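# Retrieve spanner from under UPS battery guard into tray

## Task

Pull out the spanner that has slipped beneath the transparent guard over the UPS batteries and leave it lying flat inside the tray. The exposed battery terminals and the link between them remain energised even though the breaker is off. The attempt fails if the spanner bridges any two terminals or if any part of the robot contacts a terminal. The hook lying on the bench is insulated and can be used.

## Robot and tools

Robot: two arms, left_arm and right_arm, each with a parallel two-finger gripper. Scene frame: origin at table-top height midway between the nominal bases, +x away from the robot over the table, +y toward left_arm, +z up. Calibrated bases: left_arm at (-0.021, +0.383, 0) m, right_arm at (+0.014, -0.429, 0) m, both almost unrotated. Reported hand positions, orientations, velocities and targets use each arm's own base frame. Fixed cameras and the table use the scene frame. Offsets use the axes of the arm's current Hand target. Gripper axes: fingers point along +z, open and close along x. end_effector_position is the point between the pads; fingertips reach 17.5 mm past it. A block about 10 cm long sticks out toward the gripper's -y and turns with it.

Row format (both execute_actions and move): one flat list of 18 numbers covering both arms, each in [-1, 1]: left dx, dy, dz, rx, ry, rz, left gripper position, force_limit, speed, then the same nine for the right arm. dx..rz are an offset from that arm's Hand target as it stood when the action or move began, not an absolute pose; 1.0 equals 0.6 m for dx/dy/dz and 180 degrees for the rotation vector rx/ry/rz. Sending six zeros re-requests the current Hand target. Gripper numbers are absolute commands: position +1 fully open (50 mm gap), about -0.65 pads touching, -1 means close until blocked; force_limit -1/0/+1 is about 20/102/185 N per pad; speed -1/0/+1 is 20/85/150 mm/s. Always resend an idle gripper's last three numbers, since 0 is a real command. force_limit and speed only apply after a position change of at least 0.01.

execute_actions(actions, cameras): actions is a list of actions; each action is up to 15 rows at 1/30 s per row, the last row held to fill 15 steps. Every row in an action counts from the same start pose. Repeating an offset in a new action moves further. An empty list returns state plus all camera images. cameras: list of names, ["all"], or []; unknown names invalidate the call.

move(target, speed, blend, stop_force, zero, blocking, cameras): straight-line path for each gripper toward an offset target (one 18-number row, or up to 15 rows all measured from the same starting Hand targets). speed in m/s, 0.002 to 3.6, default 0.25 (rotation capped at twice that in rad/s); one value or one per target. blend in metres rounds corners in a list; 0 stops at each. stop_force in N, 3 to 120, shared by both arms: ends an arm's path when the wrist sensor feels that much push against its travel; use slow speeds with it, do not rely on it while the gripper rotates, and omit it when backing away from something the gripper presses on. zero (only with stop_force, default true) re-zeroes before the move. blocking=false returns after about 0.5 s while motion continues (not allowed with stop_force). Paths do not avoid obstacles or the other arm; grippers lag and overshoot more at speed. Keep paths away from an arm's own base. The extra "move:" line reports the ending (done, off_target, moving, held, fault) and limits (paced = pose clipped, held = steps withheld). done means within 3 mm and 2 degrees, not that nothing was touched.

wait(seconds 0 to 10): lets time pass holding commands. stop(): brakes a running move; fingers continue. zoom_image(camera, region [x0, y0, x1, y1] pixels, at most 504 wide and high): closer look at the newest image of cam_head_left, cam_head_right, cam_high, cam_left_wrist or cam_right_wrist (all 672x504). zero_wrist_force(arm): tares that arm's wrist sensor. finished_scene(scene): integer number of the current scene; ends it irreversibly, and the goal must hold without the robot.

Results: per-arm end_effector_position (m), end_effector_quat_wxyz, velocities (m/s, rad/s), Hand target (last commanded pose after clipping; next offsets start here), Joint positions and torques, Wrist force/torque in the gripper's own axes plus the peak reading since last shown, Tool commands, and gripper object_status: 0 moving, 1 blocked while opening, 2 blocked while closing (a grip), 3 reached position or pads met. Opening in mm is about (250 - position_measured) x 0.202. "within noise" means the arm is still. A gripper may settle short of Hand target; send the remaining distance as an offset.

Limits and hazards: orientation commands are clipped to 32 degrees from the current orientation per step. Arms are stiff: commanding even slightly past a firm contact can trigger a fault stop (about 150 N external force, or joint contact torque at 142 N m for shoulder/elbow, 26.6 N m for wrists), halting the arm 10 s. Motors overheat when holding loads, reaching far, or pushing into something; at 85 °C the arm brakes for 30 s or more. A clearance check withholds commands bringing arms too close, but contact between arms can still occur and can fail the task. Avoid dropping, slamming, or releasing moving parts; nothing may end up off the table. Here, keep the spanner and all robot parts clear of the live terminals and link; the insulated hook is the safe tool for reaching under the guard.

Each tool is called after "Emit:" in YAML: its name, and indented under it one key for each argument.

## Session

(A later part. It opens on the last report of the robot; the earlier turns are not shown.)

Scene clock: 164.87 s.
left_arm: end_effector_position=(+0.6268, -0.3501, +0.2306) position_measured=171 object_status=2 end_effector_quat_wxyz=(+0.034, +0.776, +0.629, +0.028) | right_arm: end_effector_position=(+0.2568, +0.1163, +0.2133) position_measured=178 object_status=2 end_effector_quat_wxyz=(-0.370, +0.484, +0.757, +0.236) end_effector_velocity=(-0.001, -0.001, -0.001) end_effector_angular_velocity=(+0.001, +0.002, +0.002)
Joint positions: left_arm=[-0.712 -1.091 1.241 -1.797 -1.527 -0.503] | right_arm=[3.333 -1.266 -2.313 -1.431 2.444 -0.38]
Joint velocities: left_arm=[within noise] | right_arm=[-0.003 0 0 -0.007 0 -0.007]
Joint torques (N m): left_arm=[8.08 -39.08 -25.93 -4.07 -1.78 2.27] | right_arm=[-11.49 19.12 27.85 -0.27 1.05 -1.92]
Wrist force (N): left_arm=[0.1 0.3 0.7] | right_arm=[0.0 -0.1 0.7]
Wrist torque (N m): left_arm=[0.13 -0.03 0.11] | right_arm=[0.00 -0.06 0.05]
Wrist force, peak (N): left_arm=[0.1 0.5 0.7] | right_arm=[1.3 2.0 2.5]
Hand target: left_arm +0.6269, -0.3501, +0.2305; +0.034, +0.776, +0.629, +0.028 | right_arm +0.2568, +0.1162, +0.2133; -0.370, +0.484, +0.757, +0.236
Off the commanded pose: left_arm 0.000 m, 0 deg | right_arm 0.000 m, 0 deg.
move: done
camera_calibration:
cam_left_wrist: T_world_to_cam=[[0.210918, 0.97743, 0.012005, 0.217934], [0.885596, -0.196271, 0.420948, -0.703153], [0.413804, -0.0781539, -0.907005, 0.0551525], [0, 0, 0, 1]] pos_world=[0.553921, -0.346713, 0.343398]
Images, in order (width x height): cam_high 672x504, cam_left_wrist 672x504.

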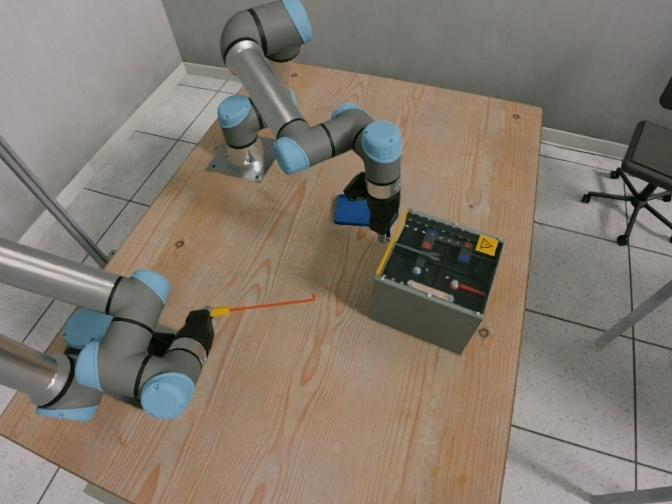

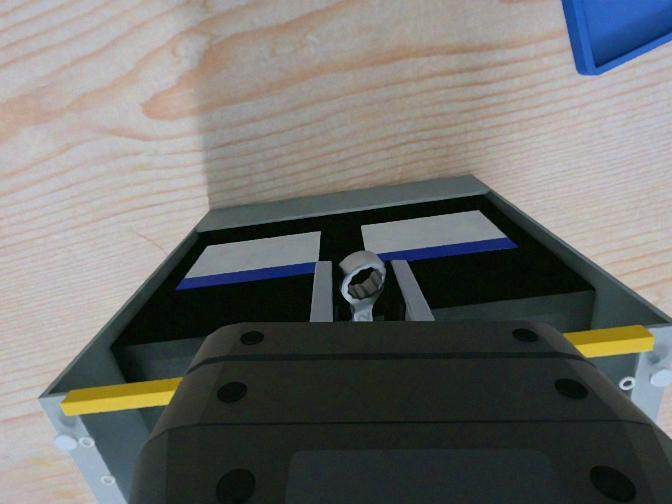

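Emit:
move:
  target: [0,-0.2325,-0.0203,0,0,0,-0.95,0.2,-0.7,0,0,0,0,0,0,-0.95,0.4,-0.5]
  speed: 0.04
  stop_force: 8
  cameras: ["all"]

Emit:
zoom_image:
  camera: "cam_high"
  region: [320, 190, 440, 290]

Scene clock: 169.67 s.
left_arm: end_effector_position=(+0.4899, -0.3212, +0.2304) position_measured=171 object_status=2 end_effector_quat_wxyz=(+0.034, +0.776, +0.629, +0.028) | right_arm: end_effector_position=(+0.2568, +0.1162, +0.2133) position_measured=178 object_status=2 end_effector_quat_wxyz=(-0.370, +0.484, +0.757, +0.236)
Joint positions: left_arm=[-0.834 -1.405 1.664 -1.9 -1.518 -0.624] | right_arm=[3.333 -1.266 -2.313 -1.431 2.444 -0.381]
Joint torques (N m): left_arm=[7.85 -22.99 -24.19 -2.04 -0.09 2.36] | right_arm=[-12.2 20.18 34.59 0.48 0.63 -1.92]
Wrist force (N): left_arm=[0.1 0.4 0.7] | right_arm=[0.3 0.4 0.6]
Wrist torque (N m): left_arm=[0.09 -0.03 0.07] | right_arm=[0.08 -0.09 0.08]
Wrist force, peak (N): left_arm=[0.4 1.5 1.0] | right_arm=[-0.2 0.0 1.2]
Hand target: left_arm +0.4899, -0.3212, +0.2304; +0.034, +0.776, +0.629, +0.028 | right_arm +0.2568, +0.1162, +0.2133; -0.370, +0.484, +0.757, +0.236
Off the commanded pose: left_arm 0.000 m, 0 deg | right_arm 0.000 m, 0 deg.
move: done
camera_calibration:
cam_left_wrist: T_world_to_cam=[[0.210918, 0.97743, 0.012005, 0.218465], [0.885596, -0.196271, 0.420948, -0.576138], [0.413804, -0.0781539, -0.907005, 0.113887], [0, 0, 0, 1]] pos_world=[0.417021, -0.317713, 0.343198]
cam_right_wrist: T_world_to_cam=[[-0.271283, 0.55341, 0.787492, -0.154783], [0.962495, 0.15861, 0.220106, -0.294482], [-0.00309525, 0.817668, -0.575682, 0.159798], [0, 0, 0, 1]] pos_world=[0.241942, 0.00170395, 0.2787]

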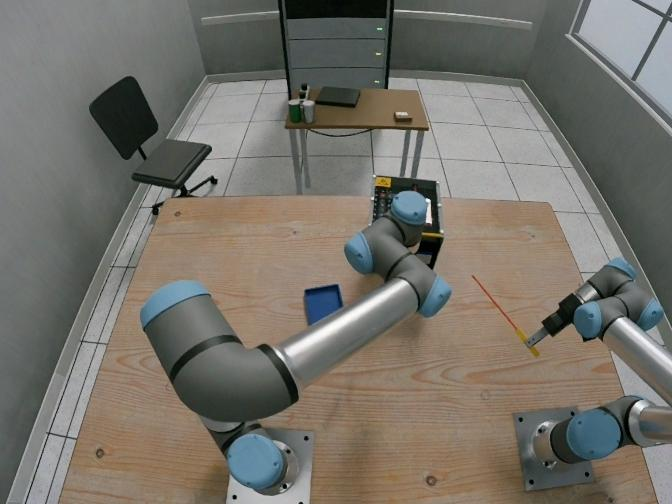

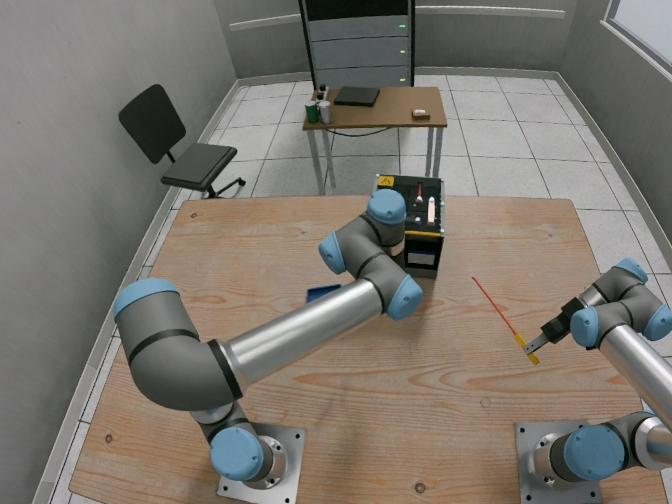

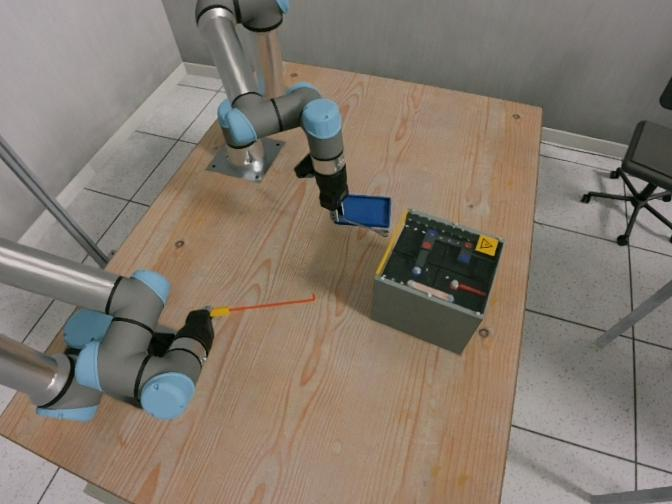

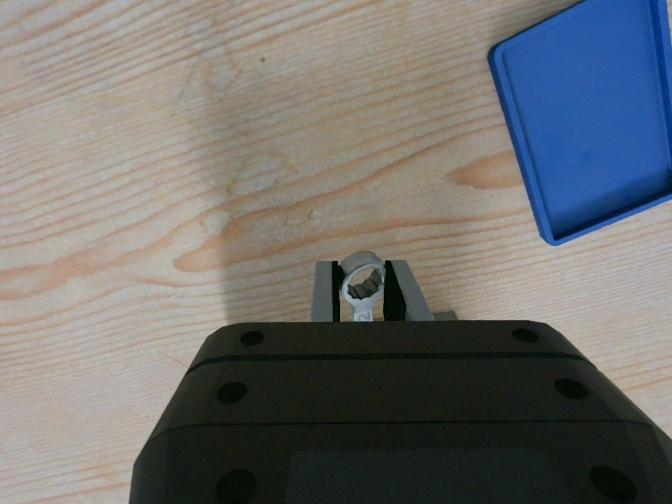

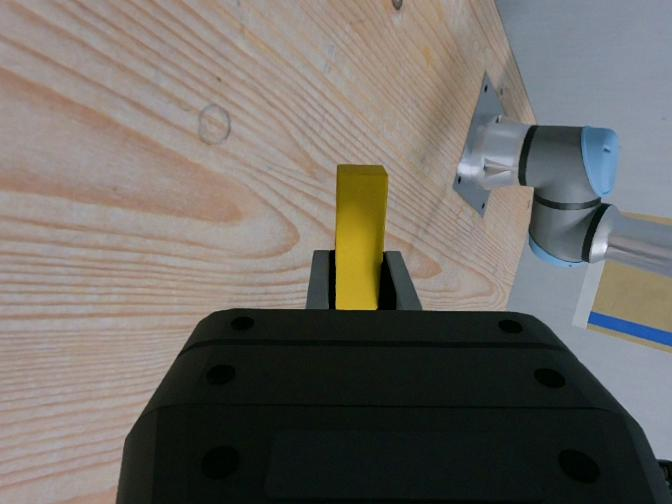

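Scaled by 4.200 from the camera's 672x504 image, which has a finer 960x720 frame.

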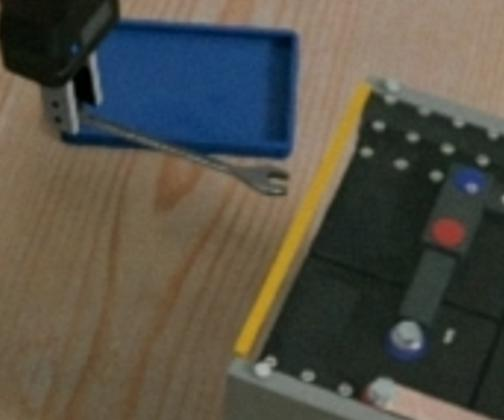

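Emit:
move:
  target: [0.2625,-0.145,-0.0127,0.0278,0,-0.128,-0.95,0.2,-0.7,0,0,0,0,0,0,-0.95,0.4,-0.5]
  speed: 0.2
  cameras: ["cam_head_left","cam_high","cam_left_wrist"]

Scene clock: 171.90 s.
left_arm: end_effector_position=(+0.4369, -0.1491, +0.2305) position_measured=171 object_status=2 end_effector_quat_wxyz=(+0.005, +0.635, +0.772, -0.006) | right_arm: end_effector_position=(+0.2568, +0.1162, +0.2133) position_measured=178 object_status=2 end_effector_quat_wxyz=(-0.370, +0.484, +0.757, +0.236)
Joint positions: left_arm=[-0.614 -1.663 1.913 -1.831 -1.584 -0.807] | right_arm=[3.333 -1.266 -2.313 -1.431 2.444 -0.381]
Joint torques (N m): left_arm=[8.36 -26.83 -23.97 -3.93 1.77 0.94] | right_arm=[-12.08 20.36 34.21 0.85 0.63 -2.02]
Wrist force (N): left_arm=[0.0 -0.1 0.4] | right_arm=[0.0 0.0 1.0]
Wrist torque (N m): left_arm=[0.08 -0.04 -0.06] | right_arm=[0.02 -0.05 0.08]
Wrist force, peak (N): left_arm=[-2.2 1.8 0.5] | right_arm=[0.3 0.5 1.2]
Hand target: left_arm +0.4369, -0.1490, +0.2305; +0.005, +0.635, +0.772, -0.006 | right_arm +0.2568, +0.1162, +0.2133; -0.370, +0.484, +0.757, +0.236
Off the commanded pose: left_arm 0.000 m, 0 deg | right_arm 0.000 m, 0 deg.
move: done
camera_calibration:
cam_left_wrist: T_world_to_cam=[[-0.186804, 0.98238, -0.00590366, 0.24012], [0.924821, 0.177879, 0.336253, -0.437348], [0.331378, 0.0573534, -0.941753, 0.213499], [0, 0, 0, 1]] pos_world=[0.378575, -0.170339, 0.349541]
Images, in order (width x height): cam_head_left 672x504, cam_high 672x504, cam_left_wrist 672x504.

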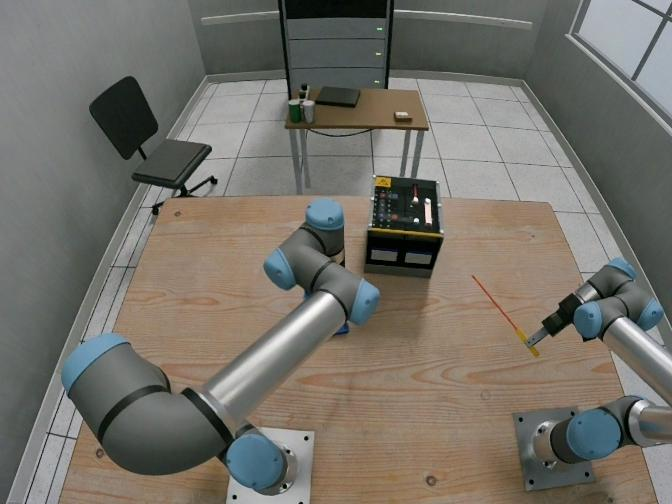

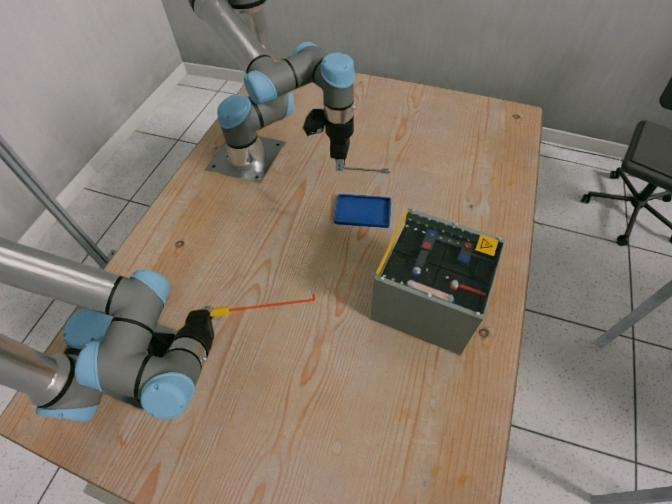

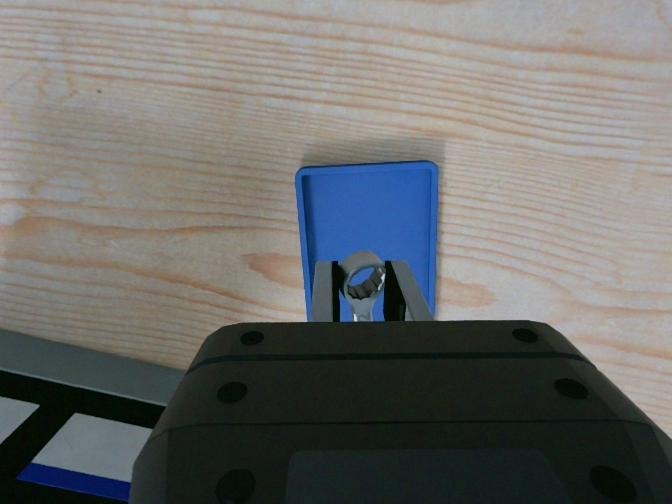

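Emit:
move:
  target: [0.0254,0.0202,0.265,0,0,-0.0139,-0.95,0.2,-0.7,0,0,0,0,0,0,-0.95,0.4,-0.5]
  speed: 0.15
  cameras: ["cam_high","cam_left_wrist"]

Emit:
zoom_image:
  camera: "cam_high"
  region: [290, 130, 440, 240]

Scene clock: 173.90 s.
left_arm: end_effector_position=(+0.4459, -0.1344, +0.0713) position_measured=171 object_status=2 end_effector_quat_wxyz=(+0.005, +0.618, +0.786, -0.007) | right_arm: end_effector_position=(+0.2568, +0.1162, +0.2133) position_measured=178 object_status=2 end_effector_quat_wxyz=(-0.370, +0.484, +0.757, +0.236)
Joint positions: left_arm=[-0.575 -1.459 2.168 -2.289 -1.585 -0.813] | right_arm=[3.333 -1.266 -2.313 -1.431 2.444 -0.381]
Joint torques (N m): left_arm=[-6.52 -18.98 -17.23 -5.27 -1.74 1.82] | right_arm=[-12.35 20.13 34.54 1.26 0.64 -1.93]
Wrist force (N): left_arm=[0.0 0.1 0.4] | right_arm=[0.3 0.3 0.6]
Wrist torque (N m): left_arm=[0.08 0.00 0.11] | right_arm=[0.07 -0.12 0.08]
Wrist force, peak (N): left_arm=[0.1 0.3 2.9] | right_arm=[0.1 0.1 1.2]
Hand target: left_arm +0.4459, -0.1344, +0.0712; +0.005, +0.618, +0.786, -0.007 | right_arm +0.2568, +0.1162, +0.2133; -0.370, +0.484, +0.757, +0.236
Off the commanded pose: left_arm 0.000 m, 0 deg | right_arm 0.000 m, 0 deg.
move: done
camera_calibration:
cam_left_wrist: T_world_to_cam=[[-0.229886, 0.973201, -0.00570445, 0.24434], [0.916305, 0.218413, 0.33568, -0.385436], [0.32793, 0.071941, -0.941959, 0.0633405], [0, 0, 0, 1]] pos_world=[0.388576, -0.158164, 0.190441]
Images, in order (width x height): cam_high 672x504, cam_left_wrist 672x504.

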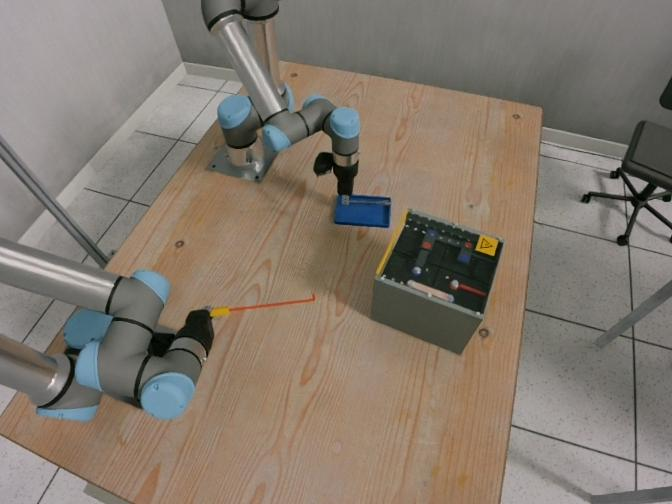

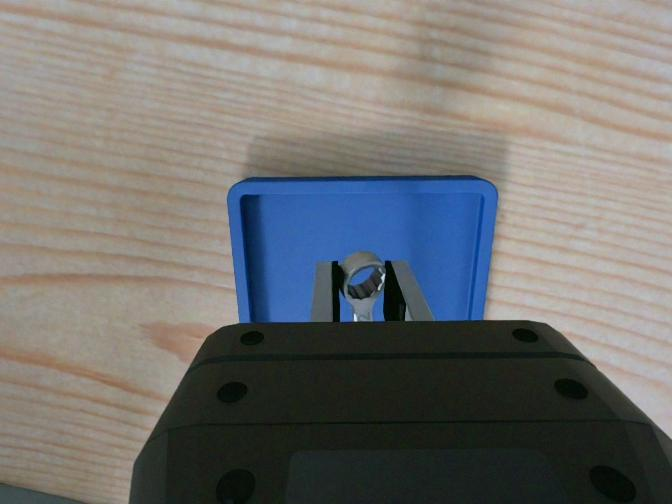

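Scaled by 3.360 from the camera's 672x504 image, which has a finer 960x720 frame.

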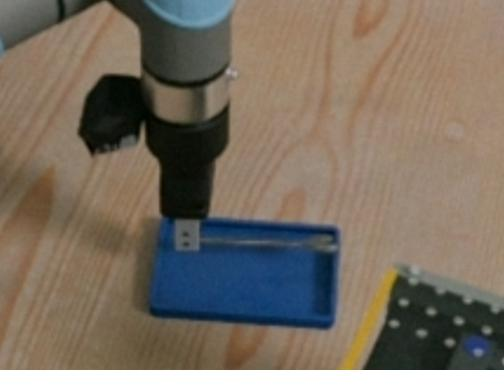

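Emit:
move:
  target: [0.001,-0.0083,0.0550,0,0,0,-0.95,0.2,-0.7,0,0,0,0,0,0,-0.95,0.4,-0.5]
  speed: 0.08
  stop_force: 8
  cameras: ["cam_high","cam_left_wrist"]

Emit:
zoom_image:
  camera: "cam_high"
  region: [310, 170, 410, 240]

Scene clock: 175.63 s.
left_arm: end_effector_position=(+0.4409, -0.1355, +0.0382) position_measured=171 object_status=2 end_effector_quat_wxyz=(+0.005, +0.618, +0.786, -0.007) | right_arm: end_effector_position=(+0.2568, +0.1162, +0.2133) position_measured=178 object_status=2 end_effector_quat_wxyz=(-0.370, +0.484, +0.757, +0.236)
Joint positions: left_arm=[-0.583 -1.402 2.216 -2.394 -1.585 -0.821] | right_arm=[3.333 -1.266 -2.313 -1.431 2.444 -0.381]
Joint torques (N m): left_arm=[8.02 -35.08 -19.28 -4.53 0.71 2.29] | right_arm=[-12.43 20.08 34.36 1.68 0.54 -1.92]
Wrist force (N): left_arm=[0.0 -0.1 0.0] | right_arm=[0.1 0.1 0.6]
Wrist torque (N m): left_arm=[0.03 -0.01 0.10] | right_arm=[0.03 -0.07 0.07]
Wrist force, peak (N): left_arm=[0.0 0.0 1.4] | right_arm=[0.2 0.4 0.9]
Hand target: left_arm +0.4409, -0.1355, +0.0382; +0.005, +0.618, +0.786, -0.007 | right_arm +0.2568, +0.1162, +0.2133; -0.370, +0.484, +0.757, +0.236
Off the commanded pose: left_arm 0.000 m, 0 deg | right_arm 0.000 m, 0 deg.
move: done
camera_calibration:
cam_left_wrist: T_world_to_cam=[[-0.229751, 0.973233, -0.00573567, 0.244127], [0.916369, 0.218305, 0.335574, -0.369507], [0.327844, 0.0718425, -0.941996, 0.0339111], [0, 0, 0, 1]] pos_world=[0.383576, -0.159364, 0.157341]
Images, in order (width x height): cam_high 672x504, cam_left_wrist 672x504.

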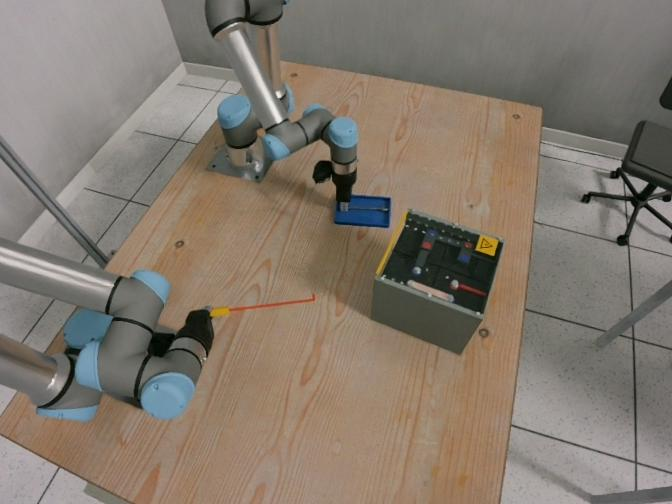

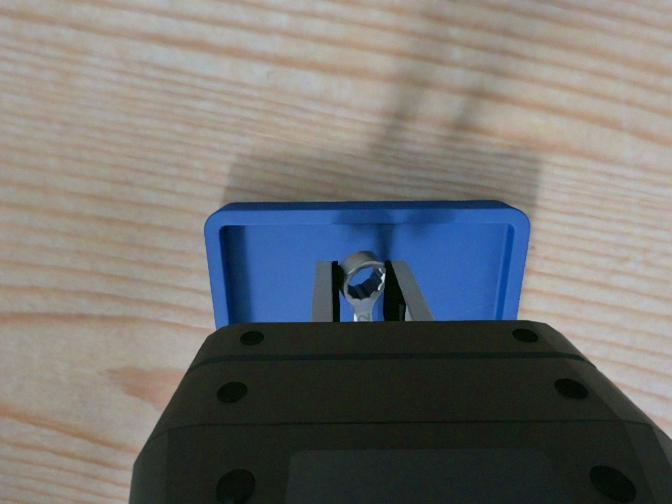

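Scaled by 5.040 from the camera's 672x504 image, which has a finer 960x720 frame.

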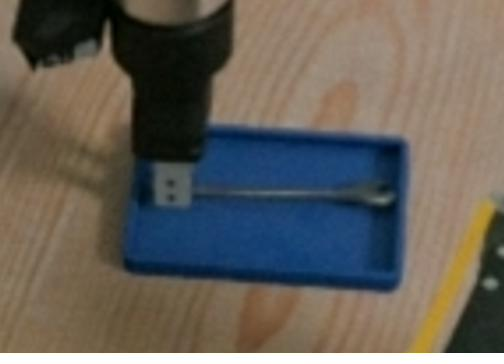

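Emit:
move:
  target: [0,-0.0065,0.045,0,0,0,-0.95,0.2,-0.7,0,0,0,0,0,0,-0.95,0.4,-0.5]
  speed: 0.03
  stop_force: 5
  cameras: ["cam_high","cam_left_wrist"]

Emit:
zoom_image:
  camera: "cam_high"
  region: [310, 170, 410, 240]

Scene clock: 177.20 s.
left_arm: end_effector_position=(+0.4389, -0.1362, +0.0245) position_measured=171 object_status=2 end_effector_quat_wxyz=(+0.005, +0.618, +0.786, -0.007) | right_arm: end_effector_position=(+0.2568, +0.1162, +0.2133) position_measured=178 object_status=2 end_effector_quat_wxyz=(-0.370, +0.484, +0.757, +0.236)
Joint positions: left_arm=[-0.587 -1.376 2.234 -2.438 -1.585 -0.824] | right_arm=[3.333 -1.266 -2.313 -1.431 2.444 -0.381]
Joint torques (N m): left_arm=[7.97 -17.39 -18.91 -4.6 0.58 2.26] | right_arm=[-12.04 19.87 33.49 1.89 0.73 -1.79]
Wrist force (N): left_arm=[-0.5 -0.7 -3.0] | right_arm=[-0.2 0.3 0.8]
Wrist torque (N m): left_arm=[0.00 0.02 0.10] | right_arm=[0.05 -0.02 0.08]
Wrist force, peak (N): left_arm=[4.3 -2.4 -33.0] | right_arm=[0.0 0.1 1.1]
Hand target: left_arm +0.4389, -0.1362, +0.0245; +0.005, +0.618, +0.786, -0.007 (not the last commanded pose) | right_arm +0.2568, +0.1162, +0.2133; -0.370, +0.484, +0.757, +0.236
Off the commanded pose: left_arm 0.013 m, 0 deg | right_arm 0.000 m, 0 deg.
move: contact (left_arm)
camera_calibration:
cam_left_wrist: T_world_to_cam=[[-0.229744, 0.973234, -0.00575739, 0.244174], [0.916339, 0.218299, 0.335661, -0.362947], [0.327934, 0.0718404, -0.941965, 0.0216657], [0, 0, 0, 1]] pos_world=[0.381575, -0.159964, 0.143641]
Images, in order (width x height): cam_high 672x504, cam_left_wrist 672x504.

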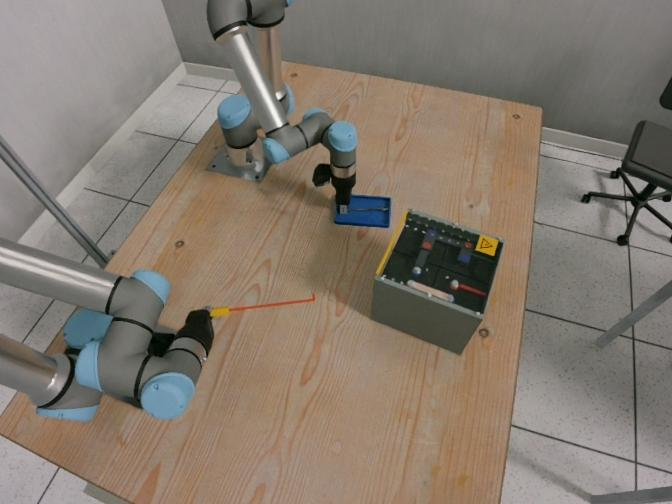

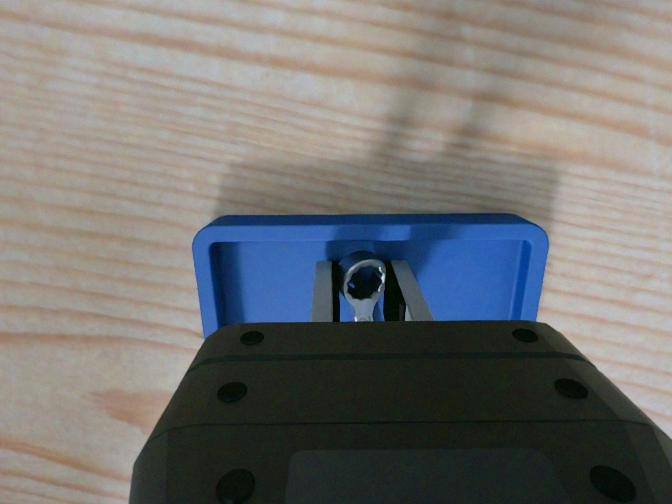

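Scaled by 5.040 from the camera's 672x504 image, which has a finer 960x720 frame.

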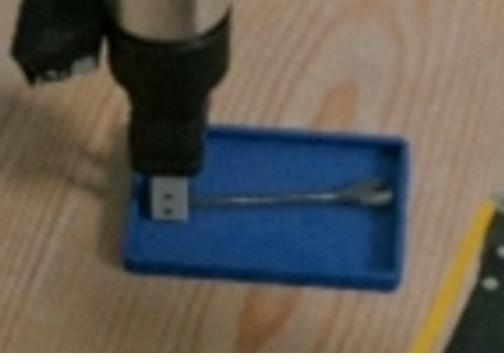

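Emit:
move:
  target:
    - [0,0,-0.004,0,0,0,-0.95,0.2,-0.7,0,0,0,0,0,0,-0.95,0.4,-0.5]
    - [0,-0.0042,-0.004,0,0,0,-0.95,0.2,-0.7,0,0,0,0,0,0,-0.95,0.4,-0.5]
    - [0,-0.0042,-0.002,0,0,0,-0.95,0.2,-0.7,0,0,0,0,0,0,-0.95,0.4,-0.5]
    - [0,-0.0042,-0.002,0,0,0,0.0,0.2,-0.9,0,0,0,0,0,0,-0.95,0.4,-0.5]
    - [0,-0.0042,-0.15,0,0,0,0.0,0.2,-0.9,0,0,0,0,0,0,-0.95,0.4,-0.5]
  speed: [0.05,0.05,0.05,0.05,0.12]
  cameras: ["cam_high","cam_left_wrist"]

Emit:
zoom_image:
  camera: "cam_high"
  region: [310, 170, 410, 240]

Scene clock: 180.23 s.
left_arm: end_effector_position=(+0.4365, -0.1353, +0.1145) position_measured=152 object_status=3 end_effector_quat_wxyz=(+0.005, +0.618, +0.786, -0.007) | right_arm: end_effector_position=(+0.2568, +0.1162, +0.2133) position_measured=178 object_status=2 end_effector_quat_wxyz=(-0.370, +0.484, +0.757, +0.236)
Joint positions: left_arm=[-0.588 -1.552 2.132 -2.159 -1.585 -0.826] | right_arm=[3.333 -1.266 -2.313 -1.431 2.444 -0.381]
Joint torques (N m): left_arm=[-0.95 -28.37 -23.8 -1.94 -0.41 0.55] | right_arm=[-12 20.08 34.35 2.5 0.6 -1.82]
Wrist force (N): left_arm=[0.1 0.2 0.0] | right_arm=[-0.1 0.4 1.0]
Wrist torque (N m): left_arm=[0.07 -0.02 -0.06] | right_arm=[0.08 -0.04 0.08]
Wrist force, peak (N): left_arm=[-0.6 -0.8 -3.2] | right_arm=[-0.2 0.4 1.2]
Hand target: left_arm +0.4365, -0.1353, +0.1145; +0.005, +0.618, +0.786, -0.007 | right_arm +0.2568, +0.1162, +0.2133; -0.370, +0.484, +0.757, +0.236
Off the commanded pose: left_arm 0.000 m, 0 deg | right_arm 0.000 m, 0 deg.
move: done
camera_calibration:
cam_left_wrist: T_world_to_cam=[[-0.229782, 0.973226, -0.00564365, 0.243252], [0.916362, 0.218302, 0.335595, -0.391147], [0.327842, 0.071942, -0.941989, 0.107221], [0, 0, 0, 1]] pos_world=[0.379176, -0.159064, 0.233641]
Images, in order (width x height): cam_high 672x504, cam_left_wrist 672x504.

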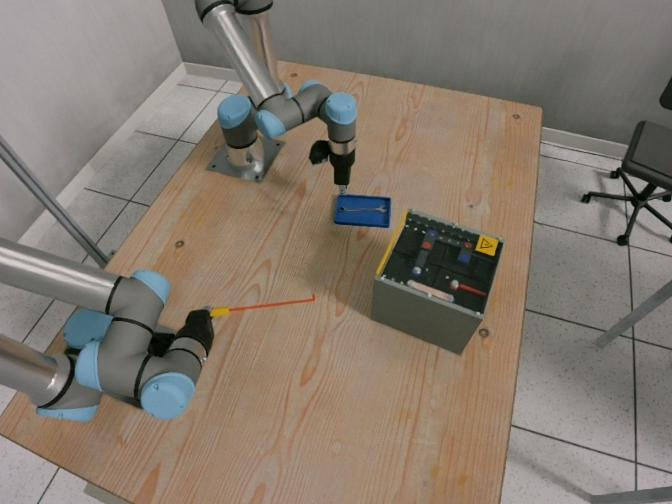

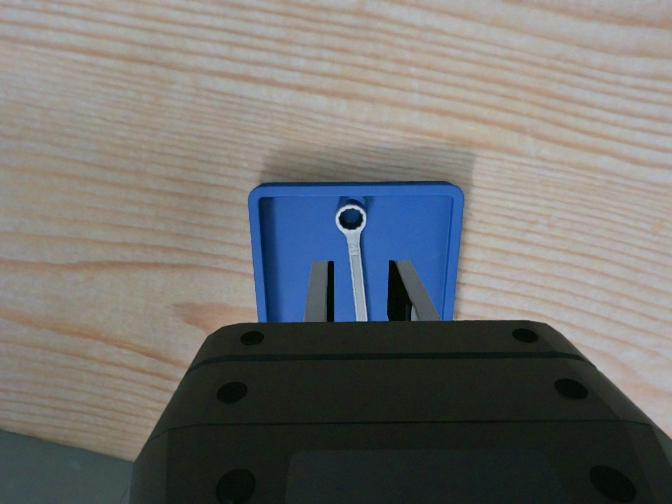

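Scaled by 5.040 from the camera's 672x504 image, which has a finer 960x720 frame.

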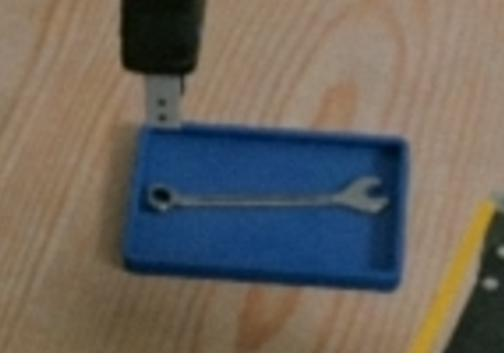

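Emit:
finished_scene:
  scene: 1

The scene is finished: the task was done.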